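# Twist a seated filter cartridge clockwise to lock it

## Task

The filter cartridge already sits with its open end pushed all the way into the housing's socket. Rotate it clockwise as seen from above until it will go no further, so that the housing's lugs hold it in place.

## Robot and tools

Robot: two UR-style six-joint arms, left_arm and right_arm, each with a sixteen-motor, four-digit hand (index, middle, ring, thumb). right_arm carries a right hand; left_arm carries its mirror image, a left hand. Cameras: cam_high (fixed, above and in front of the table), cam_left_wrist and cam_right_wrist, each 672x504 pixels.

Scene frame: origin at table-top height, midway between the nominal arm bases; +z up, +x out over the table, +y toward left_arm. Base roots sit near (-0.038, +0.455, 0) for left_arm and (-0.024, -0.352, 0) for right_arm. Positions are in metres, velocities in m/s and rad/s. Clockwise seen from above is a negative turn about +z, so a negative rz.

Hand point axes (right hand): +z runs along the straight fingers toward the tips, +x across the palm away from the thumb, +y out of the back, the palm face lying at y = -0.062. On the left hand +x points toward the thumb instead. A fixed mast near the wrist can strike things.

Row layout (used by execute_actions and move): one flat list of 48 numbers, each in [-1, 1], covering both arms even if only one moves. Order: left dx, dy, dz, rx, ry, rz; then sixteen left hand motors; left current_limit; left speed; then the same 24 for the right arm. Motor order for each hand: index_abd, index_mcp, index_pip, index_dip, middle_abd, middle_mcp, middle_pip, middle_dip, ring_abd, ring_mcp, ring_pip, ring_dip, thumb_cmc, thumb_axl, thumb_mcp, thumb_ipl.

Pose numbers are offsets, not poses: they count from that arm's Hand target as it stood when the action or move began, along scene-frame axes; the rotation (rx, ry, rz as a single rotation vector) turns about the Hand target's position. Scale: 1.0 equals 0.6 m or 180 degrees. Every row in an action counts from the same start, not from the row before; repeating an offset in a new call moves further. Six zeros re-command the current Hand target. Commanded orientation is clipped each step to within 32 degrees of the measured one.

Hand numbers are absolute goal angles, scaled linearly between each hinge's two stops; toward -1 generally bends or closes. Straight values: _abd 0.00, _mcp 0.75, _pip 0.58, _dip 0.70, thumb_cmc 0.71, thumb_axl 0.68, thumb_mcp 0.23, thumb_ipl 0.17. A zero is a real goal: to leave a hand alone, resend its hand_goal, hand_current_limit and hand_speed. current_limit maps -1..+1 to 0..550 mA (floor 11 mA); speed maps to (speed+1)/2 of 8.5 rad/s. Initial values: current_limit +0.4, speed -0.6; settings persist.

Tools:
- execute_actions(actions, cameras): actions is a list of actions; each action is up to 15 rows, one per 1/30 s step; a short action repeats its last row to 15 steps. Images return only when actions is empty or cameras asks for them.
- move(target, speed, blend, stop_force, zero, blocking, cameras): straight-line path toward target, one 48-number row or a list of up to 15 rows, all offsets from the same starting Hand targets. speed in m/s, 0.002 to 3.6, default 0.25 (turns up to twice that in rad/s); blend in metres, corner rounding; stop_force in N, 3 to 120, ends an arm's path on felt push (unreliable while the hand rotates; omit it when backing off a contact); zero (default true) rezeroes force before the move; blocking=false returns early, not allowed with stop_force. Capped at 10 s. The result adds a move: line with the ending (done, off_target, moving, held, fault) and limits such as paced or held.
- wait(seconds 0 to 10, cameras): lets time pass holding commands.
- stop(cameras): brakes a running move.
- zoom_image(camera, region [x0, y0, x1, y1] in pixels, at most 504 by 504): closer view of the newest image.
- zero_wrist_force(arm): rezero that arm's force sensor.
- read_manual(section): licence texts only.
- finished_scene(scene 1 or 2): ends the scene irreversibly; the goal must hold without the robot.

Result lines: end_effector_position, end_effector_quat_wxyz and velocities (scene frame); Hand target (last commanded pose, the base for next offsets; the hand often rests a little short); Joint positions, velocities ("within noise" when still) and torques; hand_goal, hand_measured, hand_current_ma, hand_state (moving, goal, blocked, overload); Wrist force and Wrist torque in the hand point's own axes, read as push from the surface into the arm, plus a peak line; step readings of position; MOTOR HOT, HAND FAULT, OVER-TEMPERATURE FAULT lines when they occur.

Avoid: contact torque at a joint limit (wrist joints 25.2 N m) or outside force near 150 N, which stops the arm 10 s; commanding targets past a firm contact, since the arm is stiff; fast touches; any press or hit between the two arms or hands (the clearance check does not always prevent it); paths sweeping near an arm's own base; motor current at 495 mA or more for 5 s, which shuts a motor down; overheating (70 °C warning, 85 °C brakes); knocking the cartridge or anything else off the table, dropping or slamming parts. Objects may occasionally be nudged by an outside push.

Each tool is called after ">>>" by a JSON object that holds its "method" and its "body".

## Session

>>> {"method": "execute_actions", "body": {"actions": []}}

>>> {"method": "zoom_image", "body": {"camera": "cam_high", "region": [260, 30, 460, 250]}}

Scene clock: 0.00 s.
left_arm: end_effector_position=(+0.7520, +0.9096, +0.3880) hand_goal=(+0.000, +0.754, +0.576, +0.696, +0.000, +0.754, +0.576, +0.696, +0.000, +0.754, +0.576, +0.696, +0.714, +0.678, +0.226, +0.168) hand_measured=(+0.000, +0.754, +0.576, +0.696, +0.000, +0.754, +0.576, +0.696, +0.000, +0.754, +0.576, +0.696, +0.714, +0.678, +0.226, +0.168) hand_current_ma=(+0, +0, +0, +0, +0, +0, +0, +0, +0, +0, +0, +0, +0, +0, +0, +0) hand_state=(goal, goal, goal, goal, goal, goal, goal, goal, goal, goal, goal, goal, goal, goal, goal, goal) hand_current_limit=0.40 hand_speed=-0.60 end_effector_quat_wxyz=(+0.256, +0.156, +0.867, +0.397) | right_arm: end_effector_position=(+0.2964, -0.3586, +0.3329) hand_goal=(+0.000, +0.754, +0.576, +0.696, +0.000, +0.754, +0.576, +0.696, +0.000, +0.754, +0.576, +0.696, +0.714, +0.678, +0.226, +0.168) hand_measured=(+0.000, +0.754, +0.576, +0.696, +0.000, +0.754, +0.576, +0.696, +0.000, +0.754, +0.576, +0.696, +0.714, +0.678, +0.226, +0.168) hand_current_ma=(+0, +0, +0, +0, +0, +0, +0, +0, +0, +0, +0, +0, +0, +0, +0, +0) hand_state=(goal, goal, goal, goal, goal, goal, goal, goal, goal, goal, goal, goal, goal, goal, overload, goal) hand_current_limit=0.40 hand_speed=-0.60 end_effector_quat_wxyz=(-0.031, +0.816, -0.319, -0.481)
Joint positions: left_arm=[3.693 -2.268 -1.167 -0.31 1.801 -0.551] | right_arm=[-0.311 -1.341 1.538 -0.765 -1.456 1.952]
Joint velocities: within noise
Joint torques (N m): no reading
Motor temperatures (°C): left_arm=[33 35 39 44 47 43] | right_arm=[35 33 37 41 38 42]
Wrist force (N): no reading
Wrist torque (N m): no reading
Wrist force, peak (N): no reading
Hand target: left_arm +0.7520, +0.9096, +0.3880; +0.256, +0.156, +0.867, +0.397 | right_arm +0.2964, -0.3586, +0.3329; -0.031, +0.816, -0.319, -0.481
camera_calibration:
cam_left_wrist: T_world_to_cam=[[0.576774, -0.774123, -0.260893, 0.340348], [-0.815195, -0.566068, -0.12257, 1.12496], [-0.0527986, 0.283374, -0.957555, 0.276866], [0, 0, 0, 1]] pos_world=[0.735375, 0.821818, 0.491795]
cam_right_wrist: T_world_to_cam=[[-0.626847, -0.176525, 0.758882, -0.0980013], [0.674467, 0.364686, 0.641949, -0.327476], [-0.390073, 0.914245, -0.109543, 0.604775], [0, 0, 0, 1]] pos_world=[0.395347, -0.450786, 0.350843]

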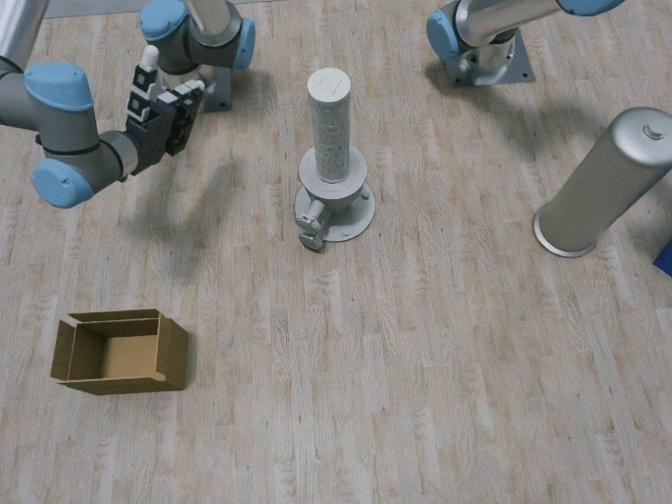

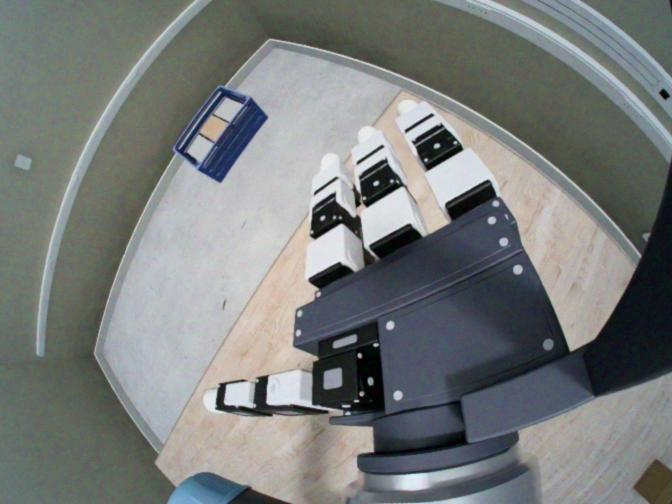

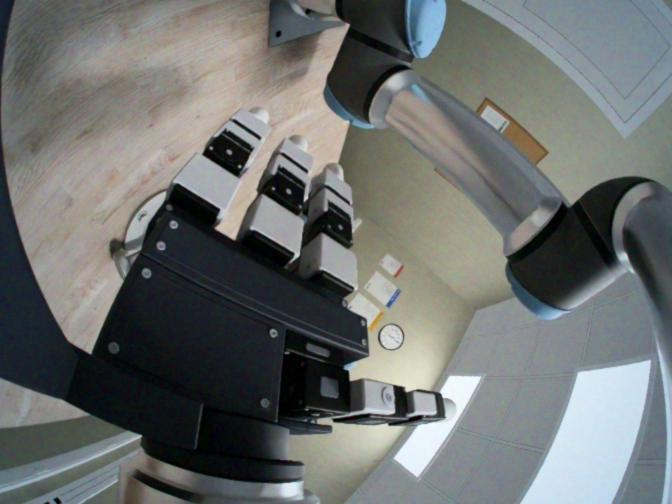

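Scaled by 2.291 from the camera's 672x504 image, which has a finer 960x720 frame.

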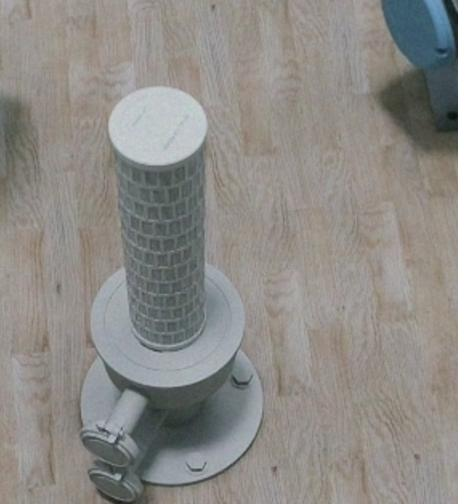

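>>> {"method": "move", "body": {"target": [[-0.0867,-0.15,0.3867,0.1284,0.0276,-0.0699, 0,0.754,0.576,0.696,0,0.754,0.576,0.696,0,0.754,0.576,0.696,0.714,0.678,0.226,0.168,0.4,-0.6, 0,0,0,0,0,0, 0,0.754,0.576,0.696,0,0.754,0.576,0.696,0,0.754,0.576,0.696,0.714,0.678,0.226,0.168,0.4,-0.6],[-0.3367,-0.65,0.4533,0.3211,0.0689,-0.1747, 0,0.754,0.576,0.696,0,0.754,0.576,0.696,0,0.754,0.576,0.696,0.714,0.678,0.226,0.168,0.4,-0.6, 0,0,0,0,0,0, 0,0.754,0.576,0.696,0,0.754,0.576,0.696,0,0.754,0.576,0.696,0.714,0.678,0.226,0.168,0.4,-0.6]], "speed": 0.35, "blend": [0.05,0], "cameras": ["cam_high"]}}

Scene clock: 8.17 s.
left_arm: end_effector_position=(+0.5500, +0.5196, +0.6599) hand_goal=(+0.000, +0.754, +0.576, +0.696, +0.000, +0.754, +0.576, +0.696, +0.000, +0.754, +0.576, +0.696, +0.714, +0.678, +0.226, +0.168) hand_measured=(+0.000, +0.760, +0.576, +0.696, +0.000, +0.760, +0.576, +0.696, +0.000, +0.762, +0.576, +0.696, +0.720, +0.678, +0.226, +0.168) hand_current_ma=(+0, +17, +1, +0, +0, +19, +1, +0, +0, +20, +1, +0, +15, -2, -1, -1) hand_state=(goal, goal, goal, goal, goal, goal, goal, goal, goal, goal, goal, goal, goal, goal, goal, goal) hand_current_limit=0.40 hand_speed=-0.60 end_effector_quat_wxyz=(+0.154, +0.518, +0.520, +0.662) | right_arm: end_effector_position=(+0.2964, -0.3586, +0.3329) hand_goal=(+0.000, +0.754, +0.576, +0.696, +0.000, +0.754, +0.576, +0.696, +0.000, +0.754, +0.576, +0.696, +0.714, +0.678, +0.226, +0.168) hand_measured=(+0.000, +0.754, +0.576, +0.696, +0.000, +0.754, +0.576, +0.696, +0.000, +0.754, +0.576, +0.696, +0.714, +0.678, -0.656, +0.168) hand_current_ma=(+0, +0, +0, +0, +0, +0, +0, +0, +0, +0, +0, +0, +0, +0, +0, +0) hand_state=(goal, goal, goal, goal, goal, goal, goal, goal, goal, goal, goal, goal, goal, goal, overload, goal) hand_current_limit=0.40 hand_speed=-0.60 end_effector_quat_wxyz=(-0.031, +0.816, -0.319, -0.481)
Joint positions: left_arm=[3.409 -1.485 -1.893 0.156 1.871 0.531] | right_arm=[-0.311 -1.341 1.538 -0.765 -1.456 1.952]
Joint torques (N m): left_arm=[-7.89 30.94 11.47 3.52 1.94 1.88] | right_arm=[-0.81 -32.22 -21.85 0.29 -0.05 0.15]
Wrist force (N): left_arm=[-0.4 0.4 0.3] | right_arm=[0.2 -0.2 0.0]
Wrist torque (N m): left_arm=[0.20 0.12 -0.38] | right_arm=[-0.01 0.00 0.01]
Wrist force, peak (N): left_arm=[0.2 -0.9 1.3] | right_arm=[0.3 -0.5 -0.3]
Hand target: left_arm +0.5500, +0.5196, +0.6599; +0.154, +0.518, +0.520, +0.662 | right_arm +0.2964, -0.3586, +0.3329; -0.031, +0.816, -0.319, -0.481
Off the commanded pose: left_arm 0.000 m, 0 deg | right_arm 0.000 m, 0 deg.
move: done
Images, in order (width x height): cam_high 672x504.

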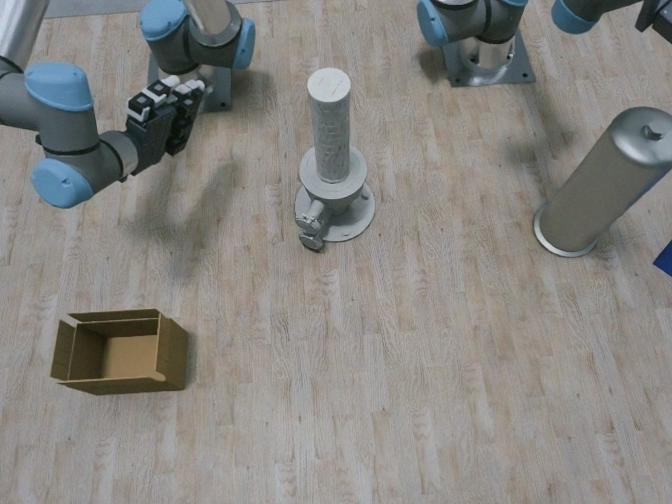

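>>> {"method": "move", "body": {"target": [[-0.175,-0.45,-0.1833,0.2248,0.0482,-0.1223, 0,0.754,0.576,0.696,0,0.754,0.576,0.696,0,0.754,0.576,0.696,-0.571,0.678,0.449,0.168,0.4,-0.6, 0,0,0,0,0,0, 0,0.754,0.576,0.696,0,0.754,0.576,0.696,0,0.754,0.576,0.696,0.714,0.678,0.226,0.168,0.4,-0.6],[-0.18,-0.6167,-0.575,0.3211,0.0689,-0.1747, 0,0.754,0.576,0.696,0,0.754,0.576,0.696,0,0.754,0.576,0.696,-0.571,0.678,0.449,0.168,0.4,-0.6, 0,0,0,0,0,0, 0,0.754,0.576,0.696,0,0.754,0.576,0.696,0,0.754,0.576,0.696,0.714,0.678,0.226,0.168,0.4,-0.6]], "speed": 0.3, "blend": [0.05,0], "cameras": ["cam_high","cam_left_wrist"]}}

>>> {"method": "zoom_image", "body": {"camera": "cam_high", "region": [290, 40, 490, 240]}}

Scene clock: 11.60 s.
left_arm: end_effector_position=(+0.4419, +0.1497, +0.3150) hand_goal=(+0.000, +0.754, +0.576, +0.696, +0.000, +0.754, +0.576, +0.696, +0.000, +0.754, +0.576, +0.696, -0.570, +0.678, +0.450, +0.168) hand_measured=(-0.002, +0.756, +0.576, +0.696, -0.002, +0.756, +0.576, +0.696, -0.002, +0.756, +0.576, +0.696, -0.576, +0.678, +0.450, +0.168) hand_current_ma=(-3, +5, +1, +0, -3, +6, +1, +0, -4, +7, +1, +0, -17, -1, -2, -1) hand_state=(goal, goal, goal, goal, goal, goal, goal, goal, goal, goal, goal, goal, goal, goal, goal, goal) hand_current_limit=0.40 hand_speed=-0.60 end_effector_quat_wxyz=(+0.000, +0.707, +0.000, +0.707) | right_arm: end_effector_position=(+0.2964, -0.3586, +0.3329) hand_goal=(+0.000, +0.754, +0.576, +0.696, +0.000, +0.754, +0.576, +0.696, +0.000, +0.754, +0.576, +0.696, +0.714, +0.678, +0.226, +0.168) hand_measured=(+0.000, +0.754, +0.576, +0.696, +0.000, +0.754, +0.576, +0.696, +0.000, +0.754, +0.576, +0.696, +0.714, +0.678, -0.656, +0.168) hand_current_ma=(+0, +0, +0, +0, +0, +0, +0, +0, +0, +0, +0, +0, +0, +0, +0, +0) hand_state=(goal, goal, goal, goal, goal, goal, goal, goal, goal, goal, goal, goal, goal, goal, overload, goal) hand_current_limit=0.40 hand_speed=-0.60 end_effector_quat_wxyz=(-0.031, +0.816, -0.319, -0.481)
Joint positions: left_arm=[2.84 -1.955 -2.375 1.187 1.881 1.57] | right_arm=[-0.311 -1.341 1.538 -0.765 -1.456 1.952]
Joint torques (N m): left_arm=[-8.62 10.36 17.41 3.6 2.01 1.73] | right_arm=[-1.34 -33.12 -22.48 0.36 -0.15 -0.12]
Wrist force (N): left_arm=[0.1 -0.3 -0.3] | right_arm=[0.0 -0.2 -0.2]
Wrist torque (N m): left_arm=[0.20 0.10 -0.35] | right_arm=[0.00 0.02 -0.01]
Wrist force, peak (N): left_arm=[-1.4 0.0 -0.2] | right_arm=[0.1 -0.5 -0.2]
Hand target: left_arm +0.4420, +0.1496, +0.3149; +0.000, +0.707, +0.000, +0.707 | right_arm +0.2964, -0.3586, +0.3329; -0.031, +0.816, -0.319, -0.481
Off the commanded pose: left_arm 0.000 m, 0 deg | right_arm 0.000 m, 0 deg.
move: done
camera_calibration:
cam_left_wrist: T_world_to_cam=[[0.000513998, 0.653631, -0.756813, 0.109013], [-0.740277, 0.509056, 0.43915, 0.0620779], [0.672302, 0.560025, 0.484129, -0.409906], [0, 0, 0, 1]] pos_world=[0.321479, 0.126703, 0.253688]
Images, in order (width x height): cam_high 672x504, cam_left_wrist 672x504.

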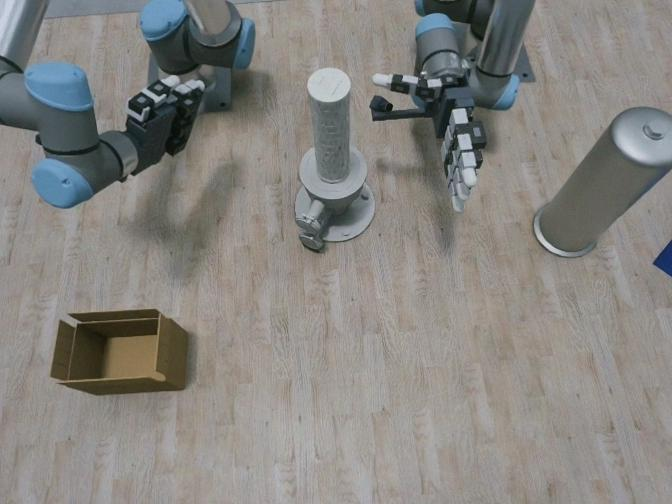

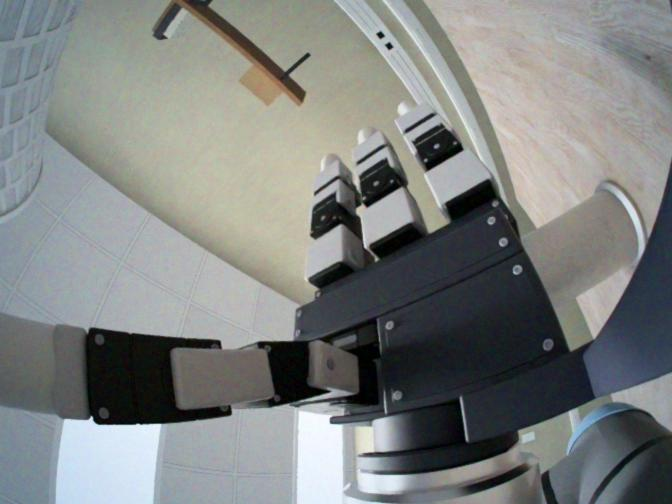

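Scaled by 2.520 from the camera's 672x504 image, which has a finer 960x720 frame.

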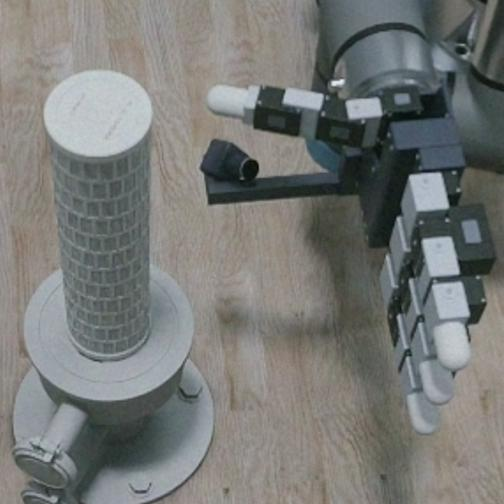

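>>> {"method": "move", "body": {"target": [[0,-0.245,0,0,0,0, 0,0.34,0.45,0.55,0,0.34,0.45,0.55,0,0.34,0.45,0.55,-0.571,0.678,0.449,0.168,0.4,-0.6, 0,0,0,0,0,0, 0,0.754,0.576,0.696,0,0.754,0.576,0.696,0,0.754,0.576,0.696,0.714,0.678,0.226,0.168,0.4,-0.6],[0,-0.2845,0,0,0,0, 0,0.34,0.45,0.55,0,0.34,0.45,0.55,0,0.34,0.45,0.55,-0.571,0.678,0.449,0.168,0.4,-0.6, 0,0,0,0,0,0, 0,0.754,0.576,0.696,0,0.754,0.576,0.696,0,0.754,0.576,0.696,0.714,0.678,0.226,0.168,0.4,-0.6]], "speed": [0.2,0.05], "stop_force": 8, "cameras": ["cam_high","cam_left_wrist"]}}

>>> {"method": "zoom_image", "body": {"camera": "cam_high", "region": [295, 55, 360, 110]}}

Scene clock: 14.70 s.
left_arm: end_effector_position=(+0.4420, -0.0211, +0.3149) hand_goal=(+0.000, +0.340, +0.450, +0.550, +0.000, +0.340, +0.450, +0.550, +0.000, +0.340, +0.450, +0.550, -0.570, +0.678, +0.450, +0.168) hand_measured=(-0.002, +0.342, +0.452, +0.552, -0.002, +0.342, +0.452, +0.554, -0.002, +0.342, +0.452, +0.552, -0.576, +0.678, +0.450, +0.168) hand_current_ma=(-3, +4, +5, +5, -3, +5, +5, +7, -4, +5, +5, +5, -17, -1, -2, -1) hand_state=(goal, goal, goal, goal, goal, goal, goal, goal, goal, goal, goal, goal, goal, goal, goal, goal) hand_current_limit=0.40 hand_speed=-0.60 end_effector_quat_wxyz=(+0.000, +0.707, +0.000, +0.707) | right_arm: end_effector_position=(+0.2964, -0.3586, +0.3329) hand_goal=(+0.000, +0.754, +0.576, +0.696, +0.000, +0.754, +0.576, +0.696, +0.000, +0.754, +0.576, +0.696, +0.714, +0.678, +0.226, +0.168) hand_measured=(+0.000, +0.754, +0.576, +0.696, +0.000, +0.754, +0.576, +0.696, +0.000, +0.754, +0.576, +0.696, +0.714, +0.678, -0.656, +0.168) hand_current_ma=(+0, +0, +0, +0, +0, +0, +0, +0, +0, +0, +0, +0, +0, +0, +0, +0) hand_state=(goal, goal, goal, goal, goal, goal, goal, goal, goal, goal, goal, goal, goal, goal, overload, goal) hand_current_limit=0.40 hand_speed=-0.60 end_effector_quat_wxyz=(-0.031, +0.816, -0.319, -0.481)
Joint positions: left_arm=[2.441 -2.141 -1.99 0.989 2.281 1.57] | right_arm=[-0.311 -1.341 1.538 -0.765 -1.456 1.952]
Joint torques (N m): left_arm=[-8.07 22.25 20.39 0.47 1.95 -1.65] | right_arm=[-1.76 -32.33 -22.4 0.5 0.01 -0.07]
Wrist force (N): left_arm=[0.8 -0.1 -0.4] | right_arm=[0.3 -0.1 0.1]
Wrist torque (N m): left_arm=[0.22 0.01 -0.13] | right_arm=[0.00 -0.02 0.01]
Wrist force, peak (N): left_arm=[0.6 -1.4 -0.3] | right_arm=[0.4 0.0 -0.5]
Hand target: left_arm +0.4420, -0.0211, +0.3149; +0.000, +0.707, +0.000, +0.707 | right_arm +0.2964, -0.3586, +0.3329; -0.031, +0.816, -0.319, -0.481
Off the commanded pose: left_arm 0.000 m, 0 deg | right_arm 0.000 m, 0 deg.
move: done
camera_calibration:
cam_left_wrist: T_world_to_cam=[[0.000621561, 0.653636, -0.756809, 0.220476], [-0.740306, 0.509081, 0.439071, 0.149122], [0.67227, 0.559997, 0.484207, -0.314339], [0, 0, 0, 1]] pos_world=[0.321579, -0.0439974, 0.253588]
Images, in order (width x height): cam_high 672x504, cam_left_wrist 672x504.

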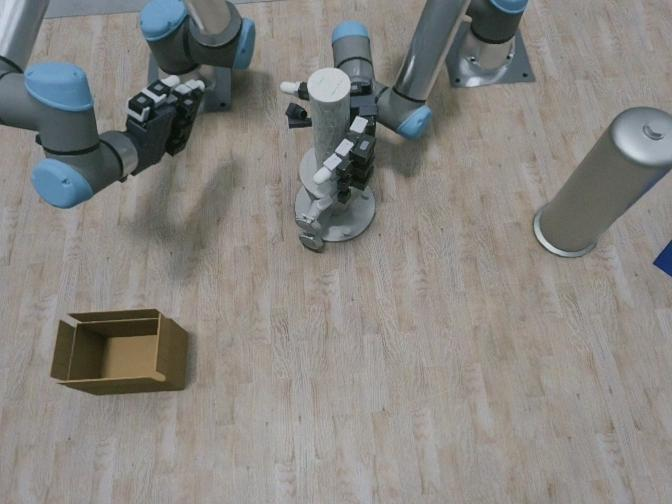

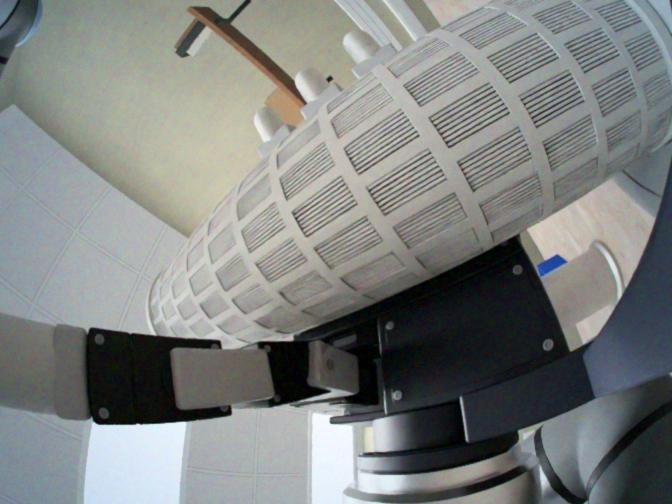

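Scaled by 7.754 from the camera's 672x504 image, which has a finer 960x720 frame.

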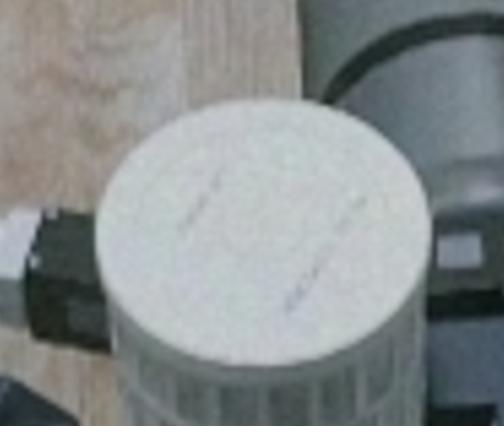

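>>> {"method": "move", "body": {"target": [[0,0,0,0,0,0, 0,-0.13,0.4,0.45,0,-0.13,0.4,0.45,0,-0.13,0.4,0.45,-0.571,0.678,0.35,0.168,0.2,-0.65, 0,0,0,0,0,0, 0,0.754,0.576,0.696,0,0.754,0.576,0.696,0,0.754,0.576,0.696,0.714,0.678,0.226,0.168,0.4,-0.6],[0,0,0,0,0,0, 0,-0.42,-0.3,-0.3,0,-0.42,-0.3,-0.3,0,-0.42,-0.3,-0.3,-0.571,0.678,-0.05,-0.4,0.6,-0.75, 0,0,0,0,0,0, 0,0.754,0.576,0.696,0,0.754,0.576,0.696,0,0.754,0.576,0.696,0.714,0.678,0.226,0.168,0.4,-0.6]], "speed": 0.1, "cameras": ["cam_high","cam_left_wrist"]}}

>>> {"method": "zoom_image", "body": {"camera": "cam_high", "region": [295, 55, 360, 110]}}

Scene clock: 16.87 s.
left_arm: end_effector_position=(+0.4420, -0.0211, +0.3149) hand_goal=(+0.000, -0.420, -0.300, -0.300, +0.000, -0.420, -0.300, -0.300, +0.000, -0.420, -0.300, -0.300, -0.570, +0.678, -0.050, -0.400) hand_measured=(+0.004, -0.250, +0.010, -0.044, +0.002, -0.236, -0.002, -0.016, +0.002, -0.222, -0.010, -0.022, -0.578, +0.684, +0.212, -0.292) hand_current_ma=(+7, +440, +440, +439, +5, +440, +440, +440, +2, +440, +440, +440, -21, +22, +439, +440) hand_state=(goal, blocked, blocked, blocked, goal, blocked, blocked, blocked, goal, blocked, blocked, blocked, goal, goal, blocked, moving) hand_current_limit=0.60 hand_speed=-0.75 end_effector_quat_wxyz=(+0.000, +0.707, +0.000, +0.707) | right_arm: end_effector_position=(+0.2964, -0.3586, +0.3329) hand_goal=(+0.000, +0.754, +0.576, +0.696, +0.000, +0.754, +0.576, +0.696, +0.000, +0.754, +0.576, +0.696, +0.714, +0.678, +0.226, +0.168) hand_measured=(+0.000, +0.754, +0.576, +0.696, +0.000, +0.754, +0.576, +0.696, +0.000, +0.754, +0.576, +0.696, +0.714, +0.678, -0.656, +0.168) hand_current_ma=(+0, +0, +0, +0, +0, +0, +0, +0, +0, +0, +0, +0, +0, +0, +0, +0) hand_state=(goal, goal, goal, goal, goal, goal, goal, goal, goal, goal, goal, goal, goal, goal, overload, goal) hand_current_limit=0.40 hand_speed=-0.60 end_effector_quat_wxyz=(-0.031, +0.816, -0.319, -0.481)
Joint positions: left_arm=[2.441 -2.141 -1.99 0.989 2.281 1.57] | right_arm=[-0.311 -1.341 1.538 -0.765 -1.456 1.952]
Joint torques (N m): left_arm=[-5.2 24.32 10.96 1.32 0.25 -1.26] | right_arm=[-1.28 -32.22 -22.14 0.42 0.12 0.09]
Wrist force (N): left_arm=[1.3 3.9 7.1] | right_arm=[0.3 -0.2 -0.2]
Wrist torque (N m): left_arm=[-0.18 1.05 -0.20] | right_arm=[0.01 -0.02 0.01]
Wrist force, peak (N): left_arm=[-0.7 3.9 10.0] | right_arm=[0.3 -0.4 -0.4]
Hand target: left_arm +0.4420, -0.0211, +0.3149; +0.000, +0.707, +0.000, +0.707 | right_arm +0.2964, -0.3586, +0.3329; -0.031, +0.816, -0.319, -0.481
Off the commanded pose: left_arm 0.000 m, 0 deg | right_arm 0.000 m, 0 deg.
move: done
camera_calibration:
cam_left_wrist: T_world_to_cam=[[0.000669726, 0.653603, -0.756837, 0.220542], [-0.740306, 0.509122, 0.439022, 0.149093], [0.672269, 0.559997, 0.484208, -0.314387], [0, 0, 0, 1]] pos_world=[0.321579, -0.0439974, 0.253688]
Images, in order (width x height): cam_high 672x504, cam_left_wrist 672x504.

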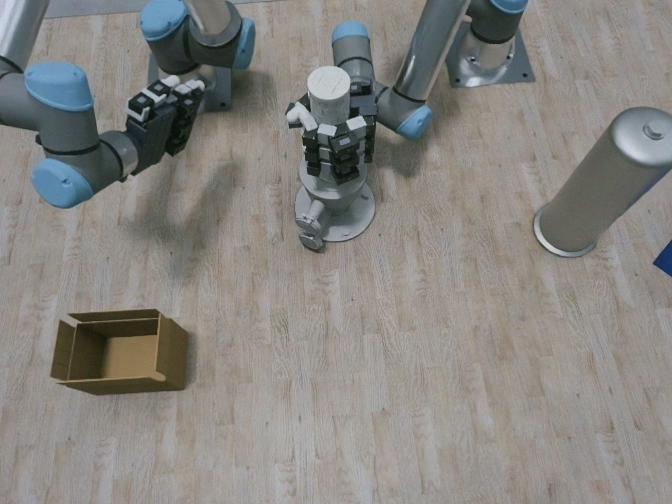

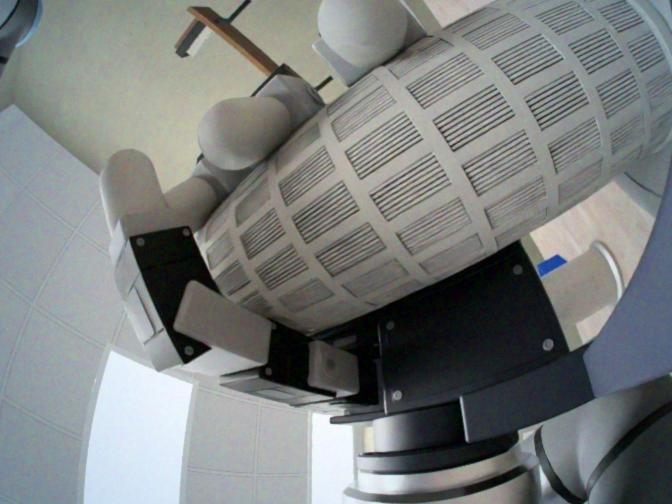

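Scaled by 7.754 from the camera's 672x504 image, which has a finer 960x720 frame.

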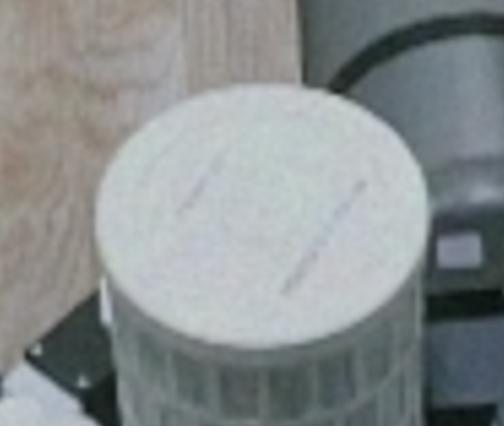

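>>> {"method": "move", "body": {"target": [[-0.0065,-0.0127,0,0,0,-0.0556, 0,-0.42,-0.3,-0.3,0,-0.42,-0.3,-0.3,0,-0.42,-0.3,-0.3,-0.571,0.678,-0.05,-0.4,0.6,-0.75, 0,0,0,0,0,0, 0,0.754,0.576,0.696,0,0.754,0.576,0.696,0,0.754,0.576,0.696,0.714,0.678,0.226,0.168,0.4,-0.6],[-0.0175,-0.0238,0,0,0,-0.1111, 0,-0.42,-0.3,-0.3,0,-0.42,-0.3,-0.3,0,-0.42,-0.3,-0.3,-0.571,0.678,-0.05,-0.4,0.6,-0.75, 0,0,0,0,0,0, 0,0.754,0.576,0.696,0,0.754,0.576,0.696,0,0.754,0.576,0.696,0.714,0.678,0.226,0.168,0.4,-0.6],[-0.0303,-0.0328,0,0,0,-0.1667, 0,-0.42,-0.3,-0.3,0,-0.42,-0.3,-0.3,0,-0.42,-0.3,-0.3,-0.571,0.678,-0.05,-0.4,0.6,-0.75, 0,0,0,0,0,0, 0,0.754,0.576,0.696,0,0.754,0.576,0.696,0,0.754,0.576,0.696,0.714,0.678,0.226,0.168,0.4,-0.6]], "speed": 0.15, "blend": [0.003,0.003,0], "cameras": ["cam_high","cam_left_wrist"]}}

>>> {"method": "zoom_image", "body": {"camera": "cam_high", "region": [295, 55, 360, 110]}}

Scene clock: 19.77 s.
left_arm: end_effector_position=(+0.4238, -0.0408, +0.3150) hand_goal=(+0.000, -0.420, -0.300, -0.300, +0.000, -0.420, -0.300, -0.300, +0.000, -0.420, -0.300, -0.300, -0.570, +0.678, -0.050, -0.400) hand_measured=(+0.000, -0.128, +0.040, -0.254, -0.004, -0.096, -0.002, -0.226, -0.004, -0.078, -0.010, -0.234, -0.594, +0.674, +0.158, -0.382) hand_current_ma=(+0, +440, +440, +170, -7, +440, +440, +292, -8, +440, +440, +253, -77, -12, +440, +82) hand_state=(goal, blocked, blocked, blocked, goal, blocked, blocked, blocked, goal, blocked, blocked, blocked, blocked, goal, blocked, goal) hand_current_limit=0.60 hand_speed=-0.75 end_effector_quat_wxyz=(+0.183, +0.683, -0.183, +0.683) end_effector_velocity=(-0.001, +0.000, +0.000) end_effector_angular_velocity=(+0.001, +0.000, -0.004) | right_arm: end_effector_position=(+0.2964, -0.3586, +0.3329) hand_goal=(+0.000, +0.754, +0.576, +0.696, +0.000, +0.754, +0.576, +0.696, +0.000, +0.754, +0.576, +0.696, +0.714, +0.678, +0.226, +0.168) hand_measured=(+0.000, +0.754, +0.576, +0.696, +0.000, +0.754, +0.576, +0.696, +0.000, +0.754, +0.576, +0.696, +0.714, +0.678, -0.656, +0.168) hand_current_ma=(+0, +0, +0, +0, +0, +0, +0, +0, +0, +0, +0, +0, +0, +0, +0, +0) hand_state=(goal, goal, goal, goal, goal, goal, goal, goal, goal, goal, goal, goal, goal, goal, overload, goal) hand_current_limit=0.40 hand_speed=-0.60 end_effector_quat_wxyz=(-0.031, +0.816, -0.319, -0.481)
Joint positions: left_arm=[2.675 -2.096 -2.083 1.037 1.523 1.571] | right_arm=[-0.311 -1.341 1.538 -0.765 -1.456 1.952]
Joint velocities: left_arm=[0.001 0 -0.001 0 -0.005 0.001] | right_arm=[within noise]
Joint torques (N m): left_arm=[4.53 19.4 20.14 0.4 -2.63 1.57] | right_arm=[-1.57 -33.27 -22.04 0.24 0.18 -0.01]
Wrist force (N): left_arm=[0.6 -0.8 -0.5] | right_arm=[0.2 -0.2 0.0]
Wrist torque (N m): left_arm=[0.95 0.41 -0.02] | right_arm=[-0.01 -0.01 0.00]
Wrist force, peak (N): left_arm=[3.7 9.1 0.9] | right_arm=[0.4 -0.4 -0.3]
Hand target: left_arm +0.4238, -0.0408, +0.3149; +0.183, +0.683, -0.183, +0.683 | right_arm +0.2964, -0.3586, +0.3329; -0.031, +0.816, -0.319, -0.481
Off the commanded pose: left_arm 0.000 m, 0 deg | right_arm 0.000 m, 0 deg.
move: done
camera_calibration:
cam_left_wrist: T_world_to_cam=[[0.327289, 0.565773, -0.756824, 0.0914342], [-0.386711, 0.81099, 0.439032, 0.00808596], [0.862169, 0.148982, 0.484219, -0.388333], [0, 0, 0, 1]] pos_world=[0.30801, -0.000433923, 0.253688]
Images, in order (width x height): cam_high 672x504, cam_left_wrist 672x504.

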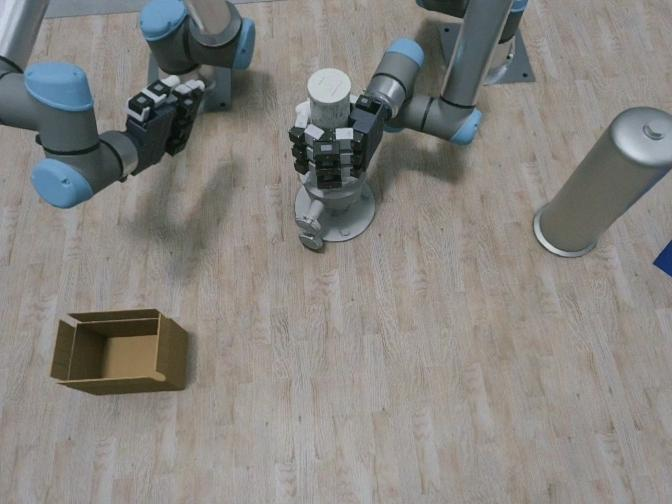

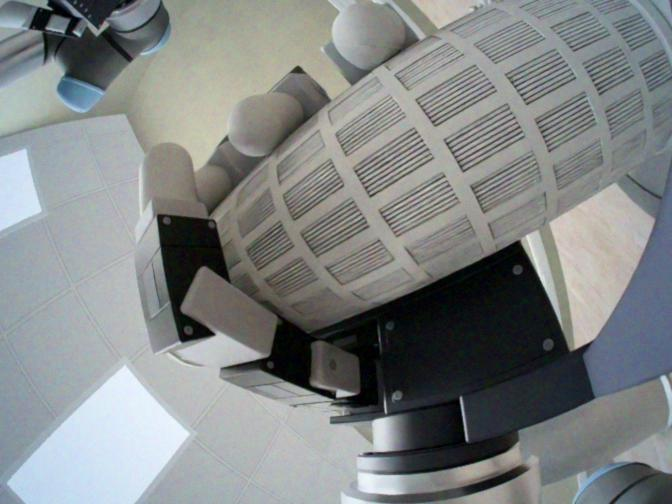

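Scaled by 7.754 from the camera's 672x504 image, which has a finer 960x720 frame.

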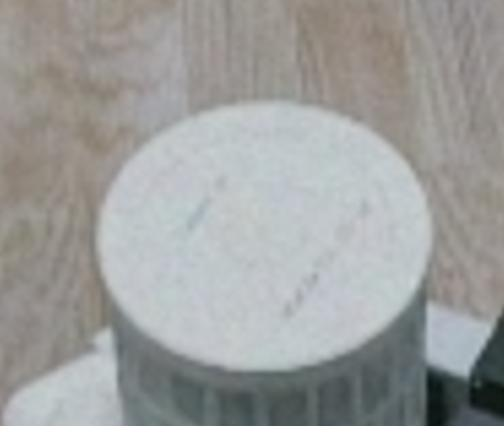

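>>> {"method": "move", "body": {"target": [[0,0,0,0,0,0, 0,-0.6,-0.4,-0.6,0,-0.6,-0.4,-0.6,0,-0.6,-0.4,-0.6,-0.571,0.678,-0.2,-0.7,1.0,-0.6, 0,0,0,0,0,0, 0,0.754,0.576,0.696,0,0.754,0.576,0.696,0,0.754,0.576,0.696,0.714,0.678,0.226,0.168,0.4,-0.6],[-0.0150,-0.0073,0,0,0,-0.0556, 0,-0.6,-0.4,-0.6,0,-0.6,-0.4,-0.6,0,-0.6,-0.4,-0.6,-0.571,0.678,-0.2,-0.7,1.0,-0.6, 0,0,0,0,0,0, 0,0.754,0.576,0.696,0,0.754,0.576,0.696,0,0.754,0.576,0.696,0.714,0.678,0.226,0.168,0.4,-0.6],[-0.0308,-0.0118,0,0,0,-0.1111, 0,-0.6,-0.4,-0.6,0,-0.6,-0.4,-0.6,0,-0.6,-0.4,-0.6,-0.571,0.678,-0.2,-0.7,1.0,-0.6, 0,0,0,0,0,0, 0,0.754,0.576,0.696,0,0.754,0.576,0.696,0,0.754,0.576,0.696,0.714,0.678,0.226,0.168,0.4,-0.6],[-0.0308,-0.0118,0,0,0,-0.1111, 0,-0.4,-0.1,-0.2,0,-0.4,-0.1,-0.2,0,-0.4,-0.1,-0.2,-0.571,0.678,0.0,-0.4,-0.2,-0.6, 0,0,0,0,0,0, 0,0.754,0.576,0.696,0,0.754,0.576,0.696,0,0.754,0.576,0.696,0.714,0.678,0.226,0.168,0.4,-0.6]], "speed": 0.3, "blend": [0,0.003,0,0], "cameras": ["cam_high","cam_left_wrist"]}}

>>> {"method": "zoom_image", "body": {"camera": "cam_high", "region": [295, 55, 360, 110]}}

Scene clock: 25.07 s.
left_arm: end_effector_position=(+0.4053, -0.0479, +0.3149) hand_goal=(+0.000, -0.400, -0.100, -0.200, +0.000, -0.400, -0.100, -0.200, +0.000, -0.400, -0.100, -0.200, -0.570, +0.678, +0.000, -0.400) hand_measured=(+0.000, -0.074, -0.024, -0.192, -0.006, -0.038, -0.056, -0.192, -0.006, -0.034, -0.060, -0.196, -0.616, +0.670, +0.148, -0.402) hand_current_ma=(+0, +218, +218, +23, -15, +220, +154, +21, -16, +220, +137, +12, -167, -29, +220, -5) hand_state=(goal, blocked, blocked, goal, goal, blocked, blocked, goal, goal, blocked, blocked, goal, blocked, goal, blocked, goal) hand_current_limit=-0.20 hand_speed=-0.60 end_effector_quat_wxyz=(+0.299, +0.641, -0.299, +0.641) | right_arm: end_effector_position=(+0.2964, -0.3586, +0.3329) hand_goal=(+0.000, +0.754, +0.576, +0.696, +0.000, +0.754, +0.576, +0.696, +0.000, +0.754, +0.576, +0.696, +0.714, +0.678, +0.226, +0.168) hand_measured=(+0.000, +0.754, +0.576, +0.696, +0.000, +0.754, +0.576, +0.696, +0.000, +0.754, +0.576, +0.696, +0.714, +0.678, -0.656, +0.168) hand_current_ma=(+0, +0, +0, +0, +0, +0, +0, +0, +0, +0, +0, +0, +0, +0, +0, +0) hand_state=(goal, goal, goal, goal, goal, goal, goal, goal, goal, goal, goal, goal, goal, goal, overload, goal) hand_current_limit=0.40 hand_speed=-0.60 end_effector_quat_wxyz=(-0.031, +0.816, -0.319, -0.481)
Joint positions: left_arm=[2.804 -2.123 -2.027 1.008 1.045 1.571] | right_arm=[-0.311 -1.341 1.538 -0.765 -1.456 1.952]
Joint torques (N m): left_arm=[2.15 21.68 19.61 0.24 -2.1 0.42] | right_arm=[-1.56 -32.19 -22.17 0.41 0.35 -0.09]
Wrist force (N): left_arm=[-0.8 -4.9 -2.0] | right_arm=[0.3 -0.2 -0.2]
Wrist torque (N m): left_arm=[0.07 0.46 0.36] | right_arm=[0.00 -0.02 0.01]
Wrist force, peak (N): left_arm=[-2.6 -9.4 -5.7] | right_arm=[0.2 -0.3 -0.5]
Hand target: left_arm +0.4053, -0.0479, +0.3149; +0.299, +0.641, -0.299, +0.641 | right_arm +0.2964, -0.3586, +0.3329; -0.031, +0.816, -0.319, -0.481
Off the commanded pose: left_arm 0.000 m, 0 deg | right_arm 0.000 m, 0 deg.
move: done
camera_calibration:
cam_left_wrist: T_world_to_cam=[[0.501169, 0.419644, -0.756789, 0.0239458], [-0.0858294, 0.89434, 0.439078, -0.111192], [0.861083, -0.155097, 0.484233, -0.385443], [0, 0, 0, 1]] pos_world=[0.310354, 0.0296136, 0.253588]
Images, in order (width x height): cam_high 672x504, cam_left_wrist 672x504.

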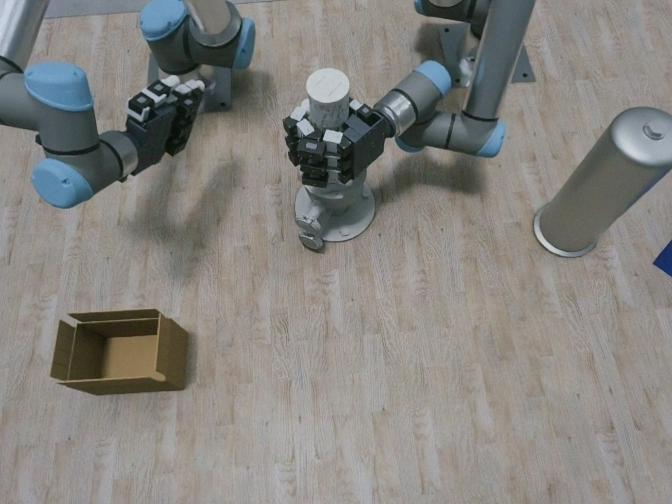

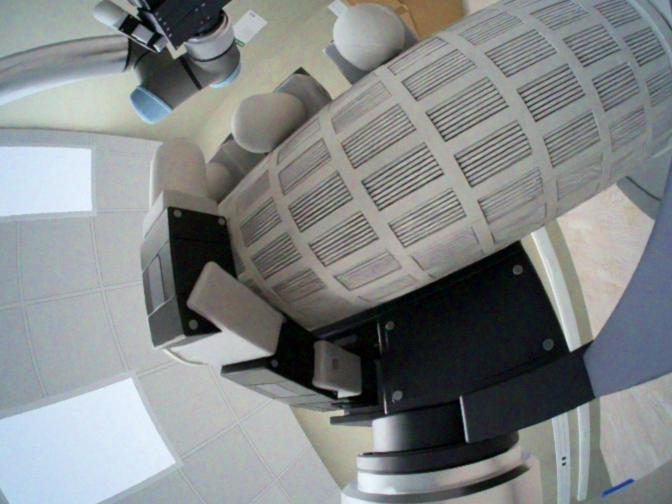

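Scaled by 7.754 from the camera's 672x504 image, which has a finer 960x720 frame.

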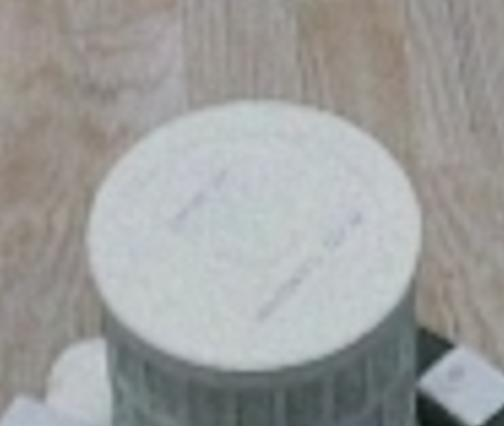

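>>> {"method": "move", "body": {"target": [[0,0,0,0,0,0, 0,0.34,0.5,0.6,0,0.34,0.5,0.6,0,0.34,0.5,0.6,-0.571,0.678,0.449,0.168,0.4,-0.6, 0,0,0,0,0,0, 0,0.754,0.576,0.696,0,0.754,0.576,0.696,0,0.754,0.576,0.696,0.714,0.678,0.226,0.168,0.4,-0.6],[0.153,0.129,0,0,0,0, 0,0.34,0.5,0.6,0,0.34,0.5,0.6,0,0.34,0.5,0.6,-0.571,0.678,0.449,0.168,0.4,-0.6, 0,-0.167,0,0,0,0, 0,0.754,0.576,0.696,0,0.754,0.576,0.696,0,0.754,0.576,0.696,0.714,0.678,0.226,0.168,0.4,-0.6],[0.0912,0.3465,0.3918,0,0,0.2778, 0,0.34,0.5,0.6,0,0.34,0.5,0.6,0,0.34,0.5,0.6,-0.571,0.678,0.449,0.168,0.4,-0.6, 0,-0.5,0,0,0,0, 0,0.754,0.576,0.696,0,0.754,0.576,0.696,0,0.754,0.576,0.696,0.714,0.678,0.226,0.168,0.4,-0.6],[0.0662,0.3465,0.4085,-0.4651,0.2169,0.2169, 0,0.34,0.5,0.6,0,0.34,0.5,0.6,0,0.34,0.5,0.6,-0.571,0.678,0.449,0.168,0.4,-0.6, 0,-0.5,0,0,0,0, 0,0.754,0.576,0.696,0,0.754,0.576,0.696,0,0.754,0.576,0.696,0.714,0.678,0.226,0.168,0.4,-0.6]], "speed": [0.15,0.18,0.35,0.5], "blend": [0,0.03,0.03,0], "cameras": ["cam_high"]}}

Scene clock: 33.43 s.
left_arm: end_effector_position=(+0.4450, +0.1600, +0.5600) hand_goal=(+0.000, +0.340, +0.500, +0.600, +0.000, +0.340, +0.500, +0.600, +0.000, +0.340, +0.500, +0.600, -0.570, +0.678, +0.450, +0.168) hand_measured=(-0.002, +0.346, +0.500, +0.598, -0.004, +0.348, +0.500, +0.598, -0.004, +0.348, +0.500, +0.598, -0.572, +0.678, +0.450, +0.166) hand_current_ma=(-3, +17, -1, -5, -6, +20, -1, -6, -6, +20, -1, -5, -4, -1, -1, -4) hand_state=(goal, goal, goal, goal, goal, goal, goal, goal, goal, goal, goal, goal, goal, goal, goal, goal) hand_current_limit=0.40 hand_speed=-0.60 end_effector_quat_wxyz=(+0.500, +0.500, +0.500, +0.500) | right_arm: end_effector_position=(+0.2964, -0.6586, +0.3329) hand_goal=(+0.000, +0.754, +0.576, +0.696, +0.000, +0.754, +0.576, +0.696, +0.000, +0.754, +0.576, +0.696, +0.714, +0.678, +0.226, +0.168) hand_measured=(+0.000, +0.754, +0.576, +0.696, +0.000, +0.754, +0.576, +0.696, +0.000, +0.754, +0.576, +0.696, +0.714, +0.678, -0.656, +0.168) hand_current_ma=(+0, +0, +0, +0, +0, +0, +0, +0, +0, +0, +0, +0, +0, +0, +0, +0) hand_state=(goal, goal, goal, goal, goal, goal, goal, goal, goal, goal, goal, goal, goal, goal, overload, goal) hand_current_limit=0.40 hand_speed=-0.60 end_effector_quat_wxyz=(-0.031, +0.816, -0.319, -0.481)
Joint positions: left_arm=[2.588 -1.694 -2.01 0.563 2.133 0] | right_arm=[-0.76 -1.122 1.242 -0.707 -1.835 1.707]
Joint torques (N m): left_arm=[-8.06 11.01 26.85 0.73 1.9 -1.24] | right_arm=[-13.72 -34.89 -34.35 1.8 -1.66 -1.07]
Wrist force (N): left_arm=[0.1 0.6 0.4] | right_arm=[-0.2 -0.3 -0.3]
Wrist torque (N m): left_arm=[0.19 0.04 -0.04] | right_arm=[-0.02 -0.01 0.04]
Wrist force, peak (N): left_arm=[-1.1 -5.3 -2.0] | right_arm=[-0.1 -0.8 0.0]
Hand target: left_arm +0.4450, +0.1600, +0.5600; +0.500, +0.500, +0.500, +0.500 | right_arm +0.2964, -0.6586, +0.3329; -0.031, +0.816, -0.319, -0.481
Off the commanded pose: left_arm 0.000 m, 0 deg | right_arm 0.000 m, 0 deg.
move: done
Images, in order (width x height): cam_high 672x504.

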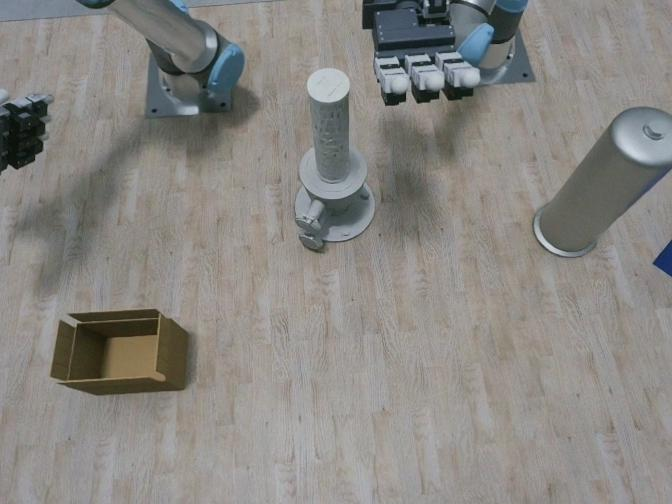

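>>> {"method": "move", "body": {"target": [[0,-0.1,-0.0167,-0.5,0,0, 0,0.34,0.5,0.6,0,0.34,0.5,0.6,0,0.34,0.5,0.6,-0.571,0.678,0.449,0.168,0.4,-0.6, 0,0,0,0,0,0, 0,0.754,0.576,0.696,0,0.754,0.576,0.696,0,0.754,0.576,0.696,0.714,0.678,0.226,0.168,0.4,-0.6],[-0.005,-0.4333,-0.0333,-0.5,0,0, 0,0.34,0.5,0.6,0,0.34,0.5,0.6,0,0.34,0.5,0.6,-0.571,0.678,0.449,0.168,0.4,-0.6, 0,0,0,0,0,0, 0,0.754,0.576,0.696,0,0.754,0.576,0.696,0,0.754,0.576,0.696,0.714,0.678,0.226,0.168,0.4,-0.6],[-0.005,-0.4333,-0.4833,-0.5,0,0, 0,0.34,0.5,0.6,0,0.34,0.5,0.6,0,0.34,0.5,0.6,-0.571,0.678,0.449,0.168,0.4,-0.6, 0,0,0,0,0,0, 0,0.754,0.576,0.696,0,0.754,0.576,0.696,0,0.754,0.576,0.696,0.714,0.678,0.226,0.168,0.4,-0.6]], "speed": [0.45,0.3,0.2], "blend": [0.03,0.02,0], "cameras": ["cam_high","cam_left_wrist"]}}

>>> {"method": "zoom_image", "body": {"camera": "cam_high", "region": [240, 40, 440, 240]}}

Scene clock: 37.73 s.
left_arm: end_effector_position=(+0.4424, -0.1001, +0.4363) hand_goal=(+0.000, +0.340, +0.500, +0.600, +0.000, +0.340, +0.500, +0.600, +0.000, +0.340, +0.500, +0.600, -0.570, +0.678, +0.450, +0.168) hand_measured=(+0.002, +0.342, +0.500, +0.598, +0.004, +0.342, +0.500, +0.598, +0.004, +0.342, +0.500, +0.598, -0.562, +0.678, +0.450, +0.166) hand_current_ma=(+6, +4, -1, -5, +7, +5, -1, -6, +7, +4, -1, -5, +25, -1, -1, -4) hand_state=(goal, goal, goal, goal, goal, goal, goal, goal, goal, goal, goal, goal, goal, goal, goal, goal) hand_current_limit=0.40 hand_speed=-0.60 end_effector_quat_wxyz=(+0.706, +0.000, +0.708, +0.001) | right_arm: end_effector_position=(+0.2964, -0.6586, +0.3329) hand_goal=(+0.000, +0.754, +0.576, +0.696, +0.000, +0.754, +0.576, +0.696, +0.000, +0.754, +0.576, +0.696, +0.714, +0.678, +0.226, +0.168) hand_measured=(+0.000, +0.754, +0.576, +0.696, +0.000, +0.754, +0.576, +0.696, +0.000, +0.754, +0.576, +0.696, +0.714, +0.678, -0.656, +0.168) hand_current_ma=(+0, +0, +0, +0, +0, +0, +0, +0, +0, +0, +0, +0, +0, +0, +0, +0) hand_state=(goal, goal, goal, goal, goal, goal, goal, goal, goal, goal, goal, goal, goal, goal, overload, goal) hand_current_limit=0.40 hand_speed=-0.60 end_effector_quat_wxyz=(-0.031, +0.816, -0.319, -0.481)
Joint positions: left_arm=[2.149 -2.344 -1.073 0.268 2.574 -1.577] | right_arm=[-0.76 -1.122 1.242 -0.707 -1.835 1.707]
Joint torques (N m): left_arm=[-1.33 61 28.33 -0.1 -1.45 -0.43] | right_arm=[-13.6 -35.03 -34.57 1.78 -1.59 -1.25]
Wrist force (N): left_arm=[1.1 -0.4 0.7] | right_arm=[-0.2 -0.4 -0.3]
Wrist torque (N m): left_arm=[-0.02 -0.04 0.18] | right_arm=[-0.02 0.01 0.02]
Wrist force, peak (N): left_arm=[5.7 -0.5 0.8] | right_arm=[-0.2 -0.7 -0.3]
Hand target: left_arm +0.4424, -0.1001, +0.4364; +0.706, +0.000, +0.708, +0.001 (not the last commanded pose) | right_arm +0.2964, -0.6586, +0.3329; -0.031, +0.816, -0.319, -0.481
Off the commanded pose: left_arm 0.166 m, 0 deg | right_arm 0.000 m, 0 deg.
move: held (left_arm; a check stopped the path); path passed 2 of 3 targets; limits=held
pose unreachable (left arm): on one or more control steps of this call, first in action 0 (counted from 0), this arm could not follow its commanded pose, so it was not sent that pose on those steps. It may still have moved: this result reports where it is.
cause: moving toward the commanded pose would bring two parts of the arm too close to each other (joints 4 (wrist 1) to 6 (wrist 3) lie between them).
camera_calibration:
cam_left_wrist: T_world_to_cam=[[0.00463728, -0.654043, 0.756443, -0.428848], [-0.741548, -0.509746, -0.436196, 0.416856], [0.670884, -0.558916, -0.487368, -0.0166539], [0, 0, 0, 1]] pos_world=[0.32228, -0.077303, 0.498113]
Images, in order (width x height): cam_high 672x504, cam_left_wrist 672x504.

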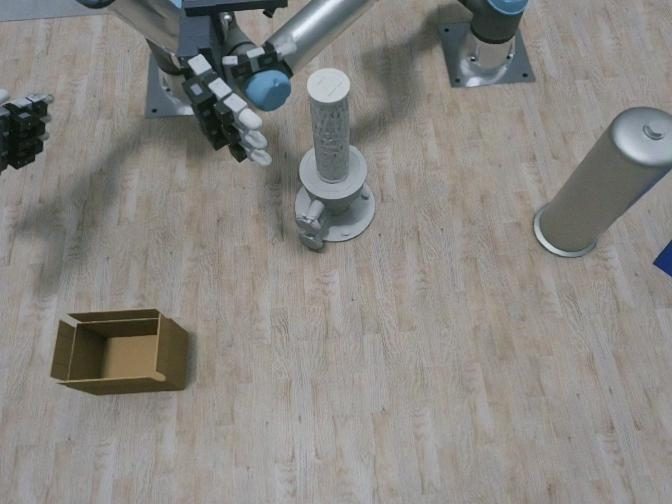

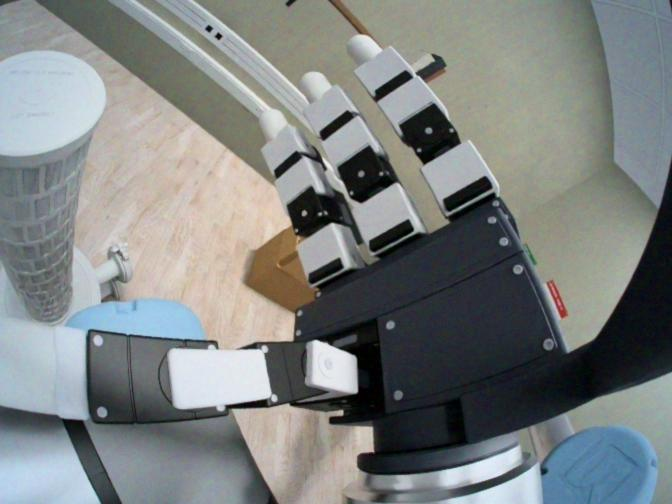

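Scaled by 2.520 from the camera's 672x504 image, which has a finer 960x720 frame.

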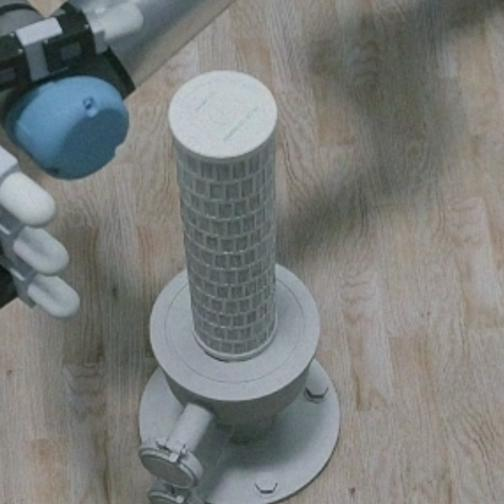

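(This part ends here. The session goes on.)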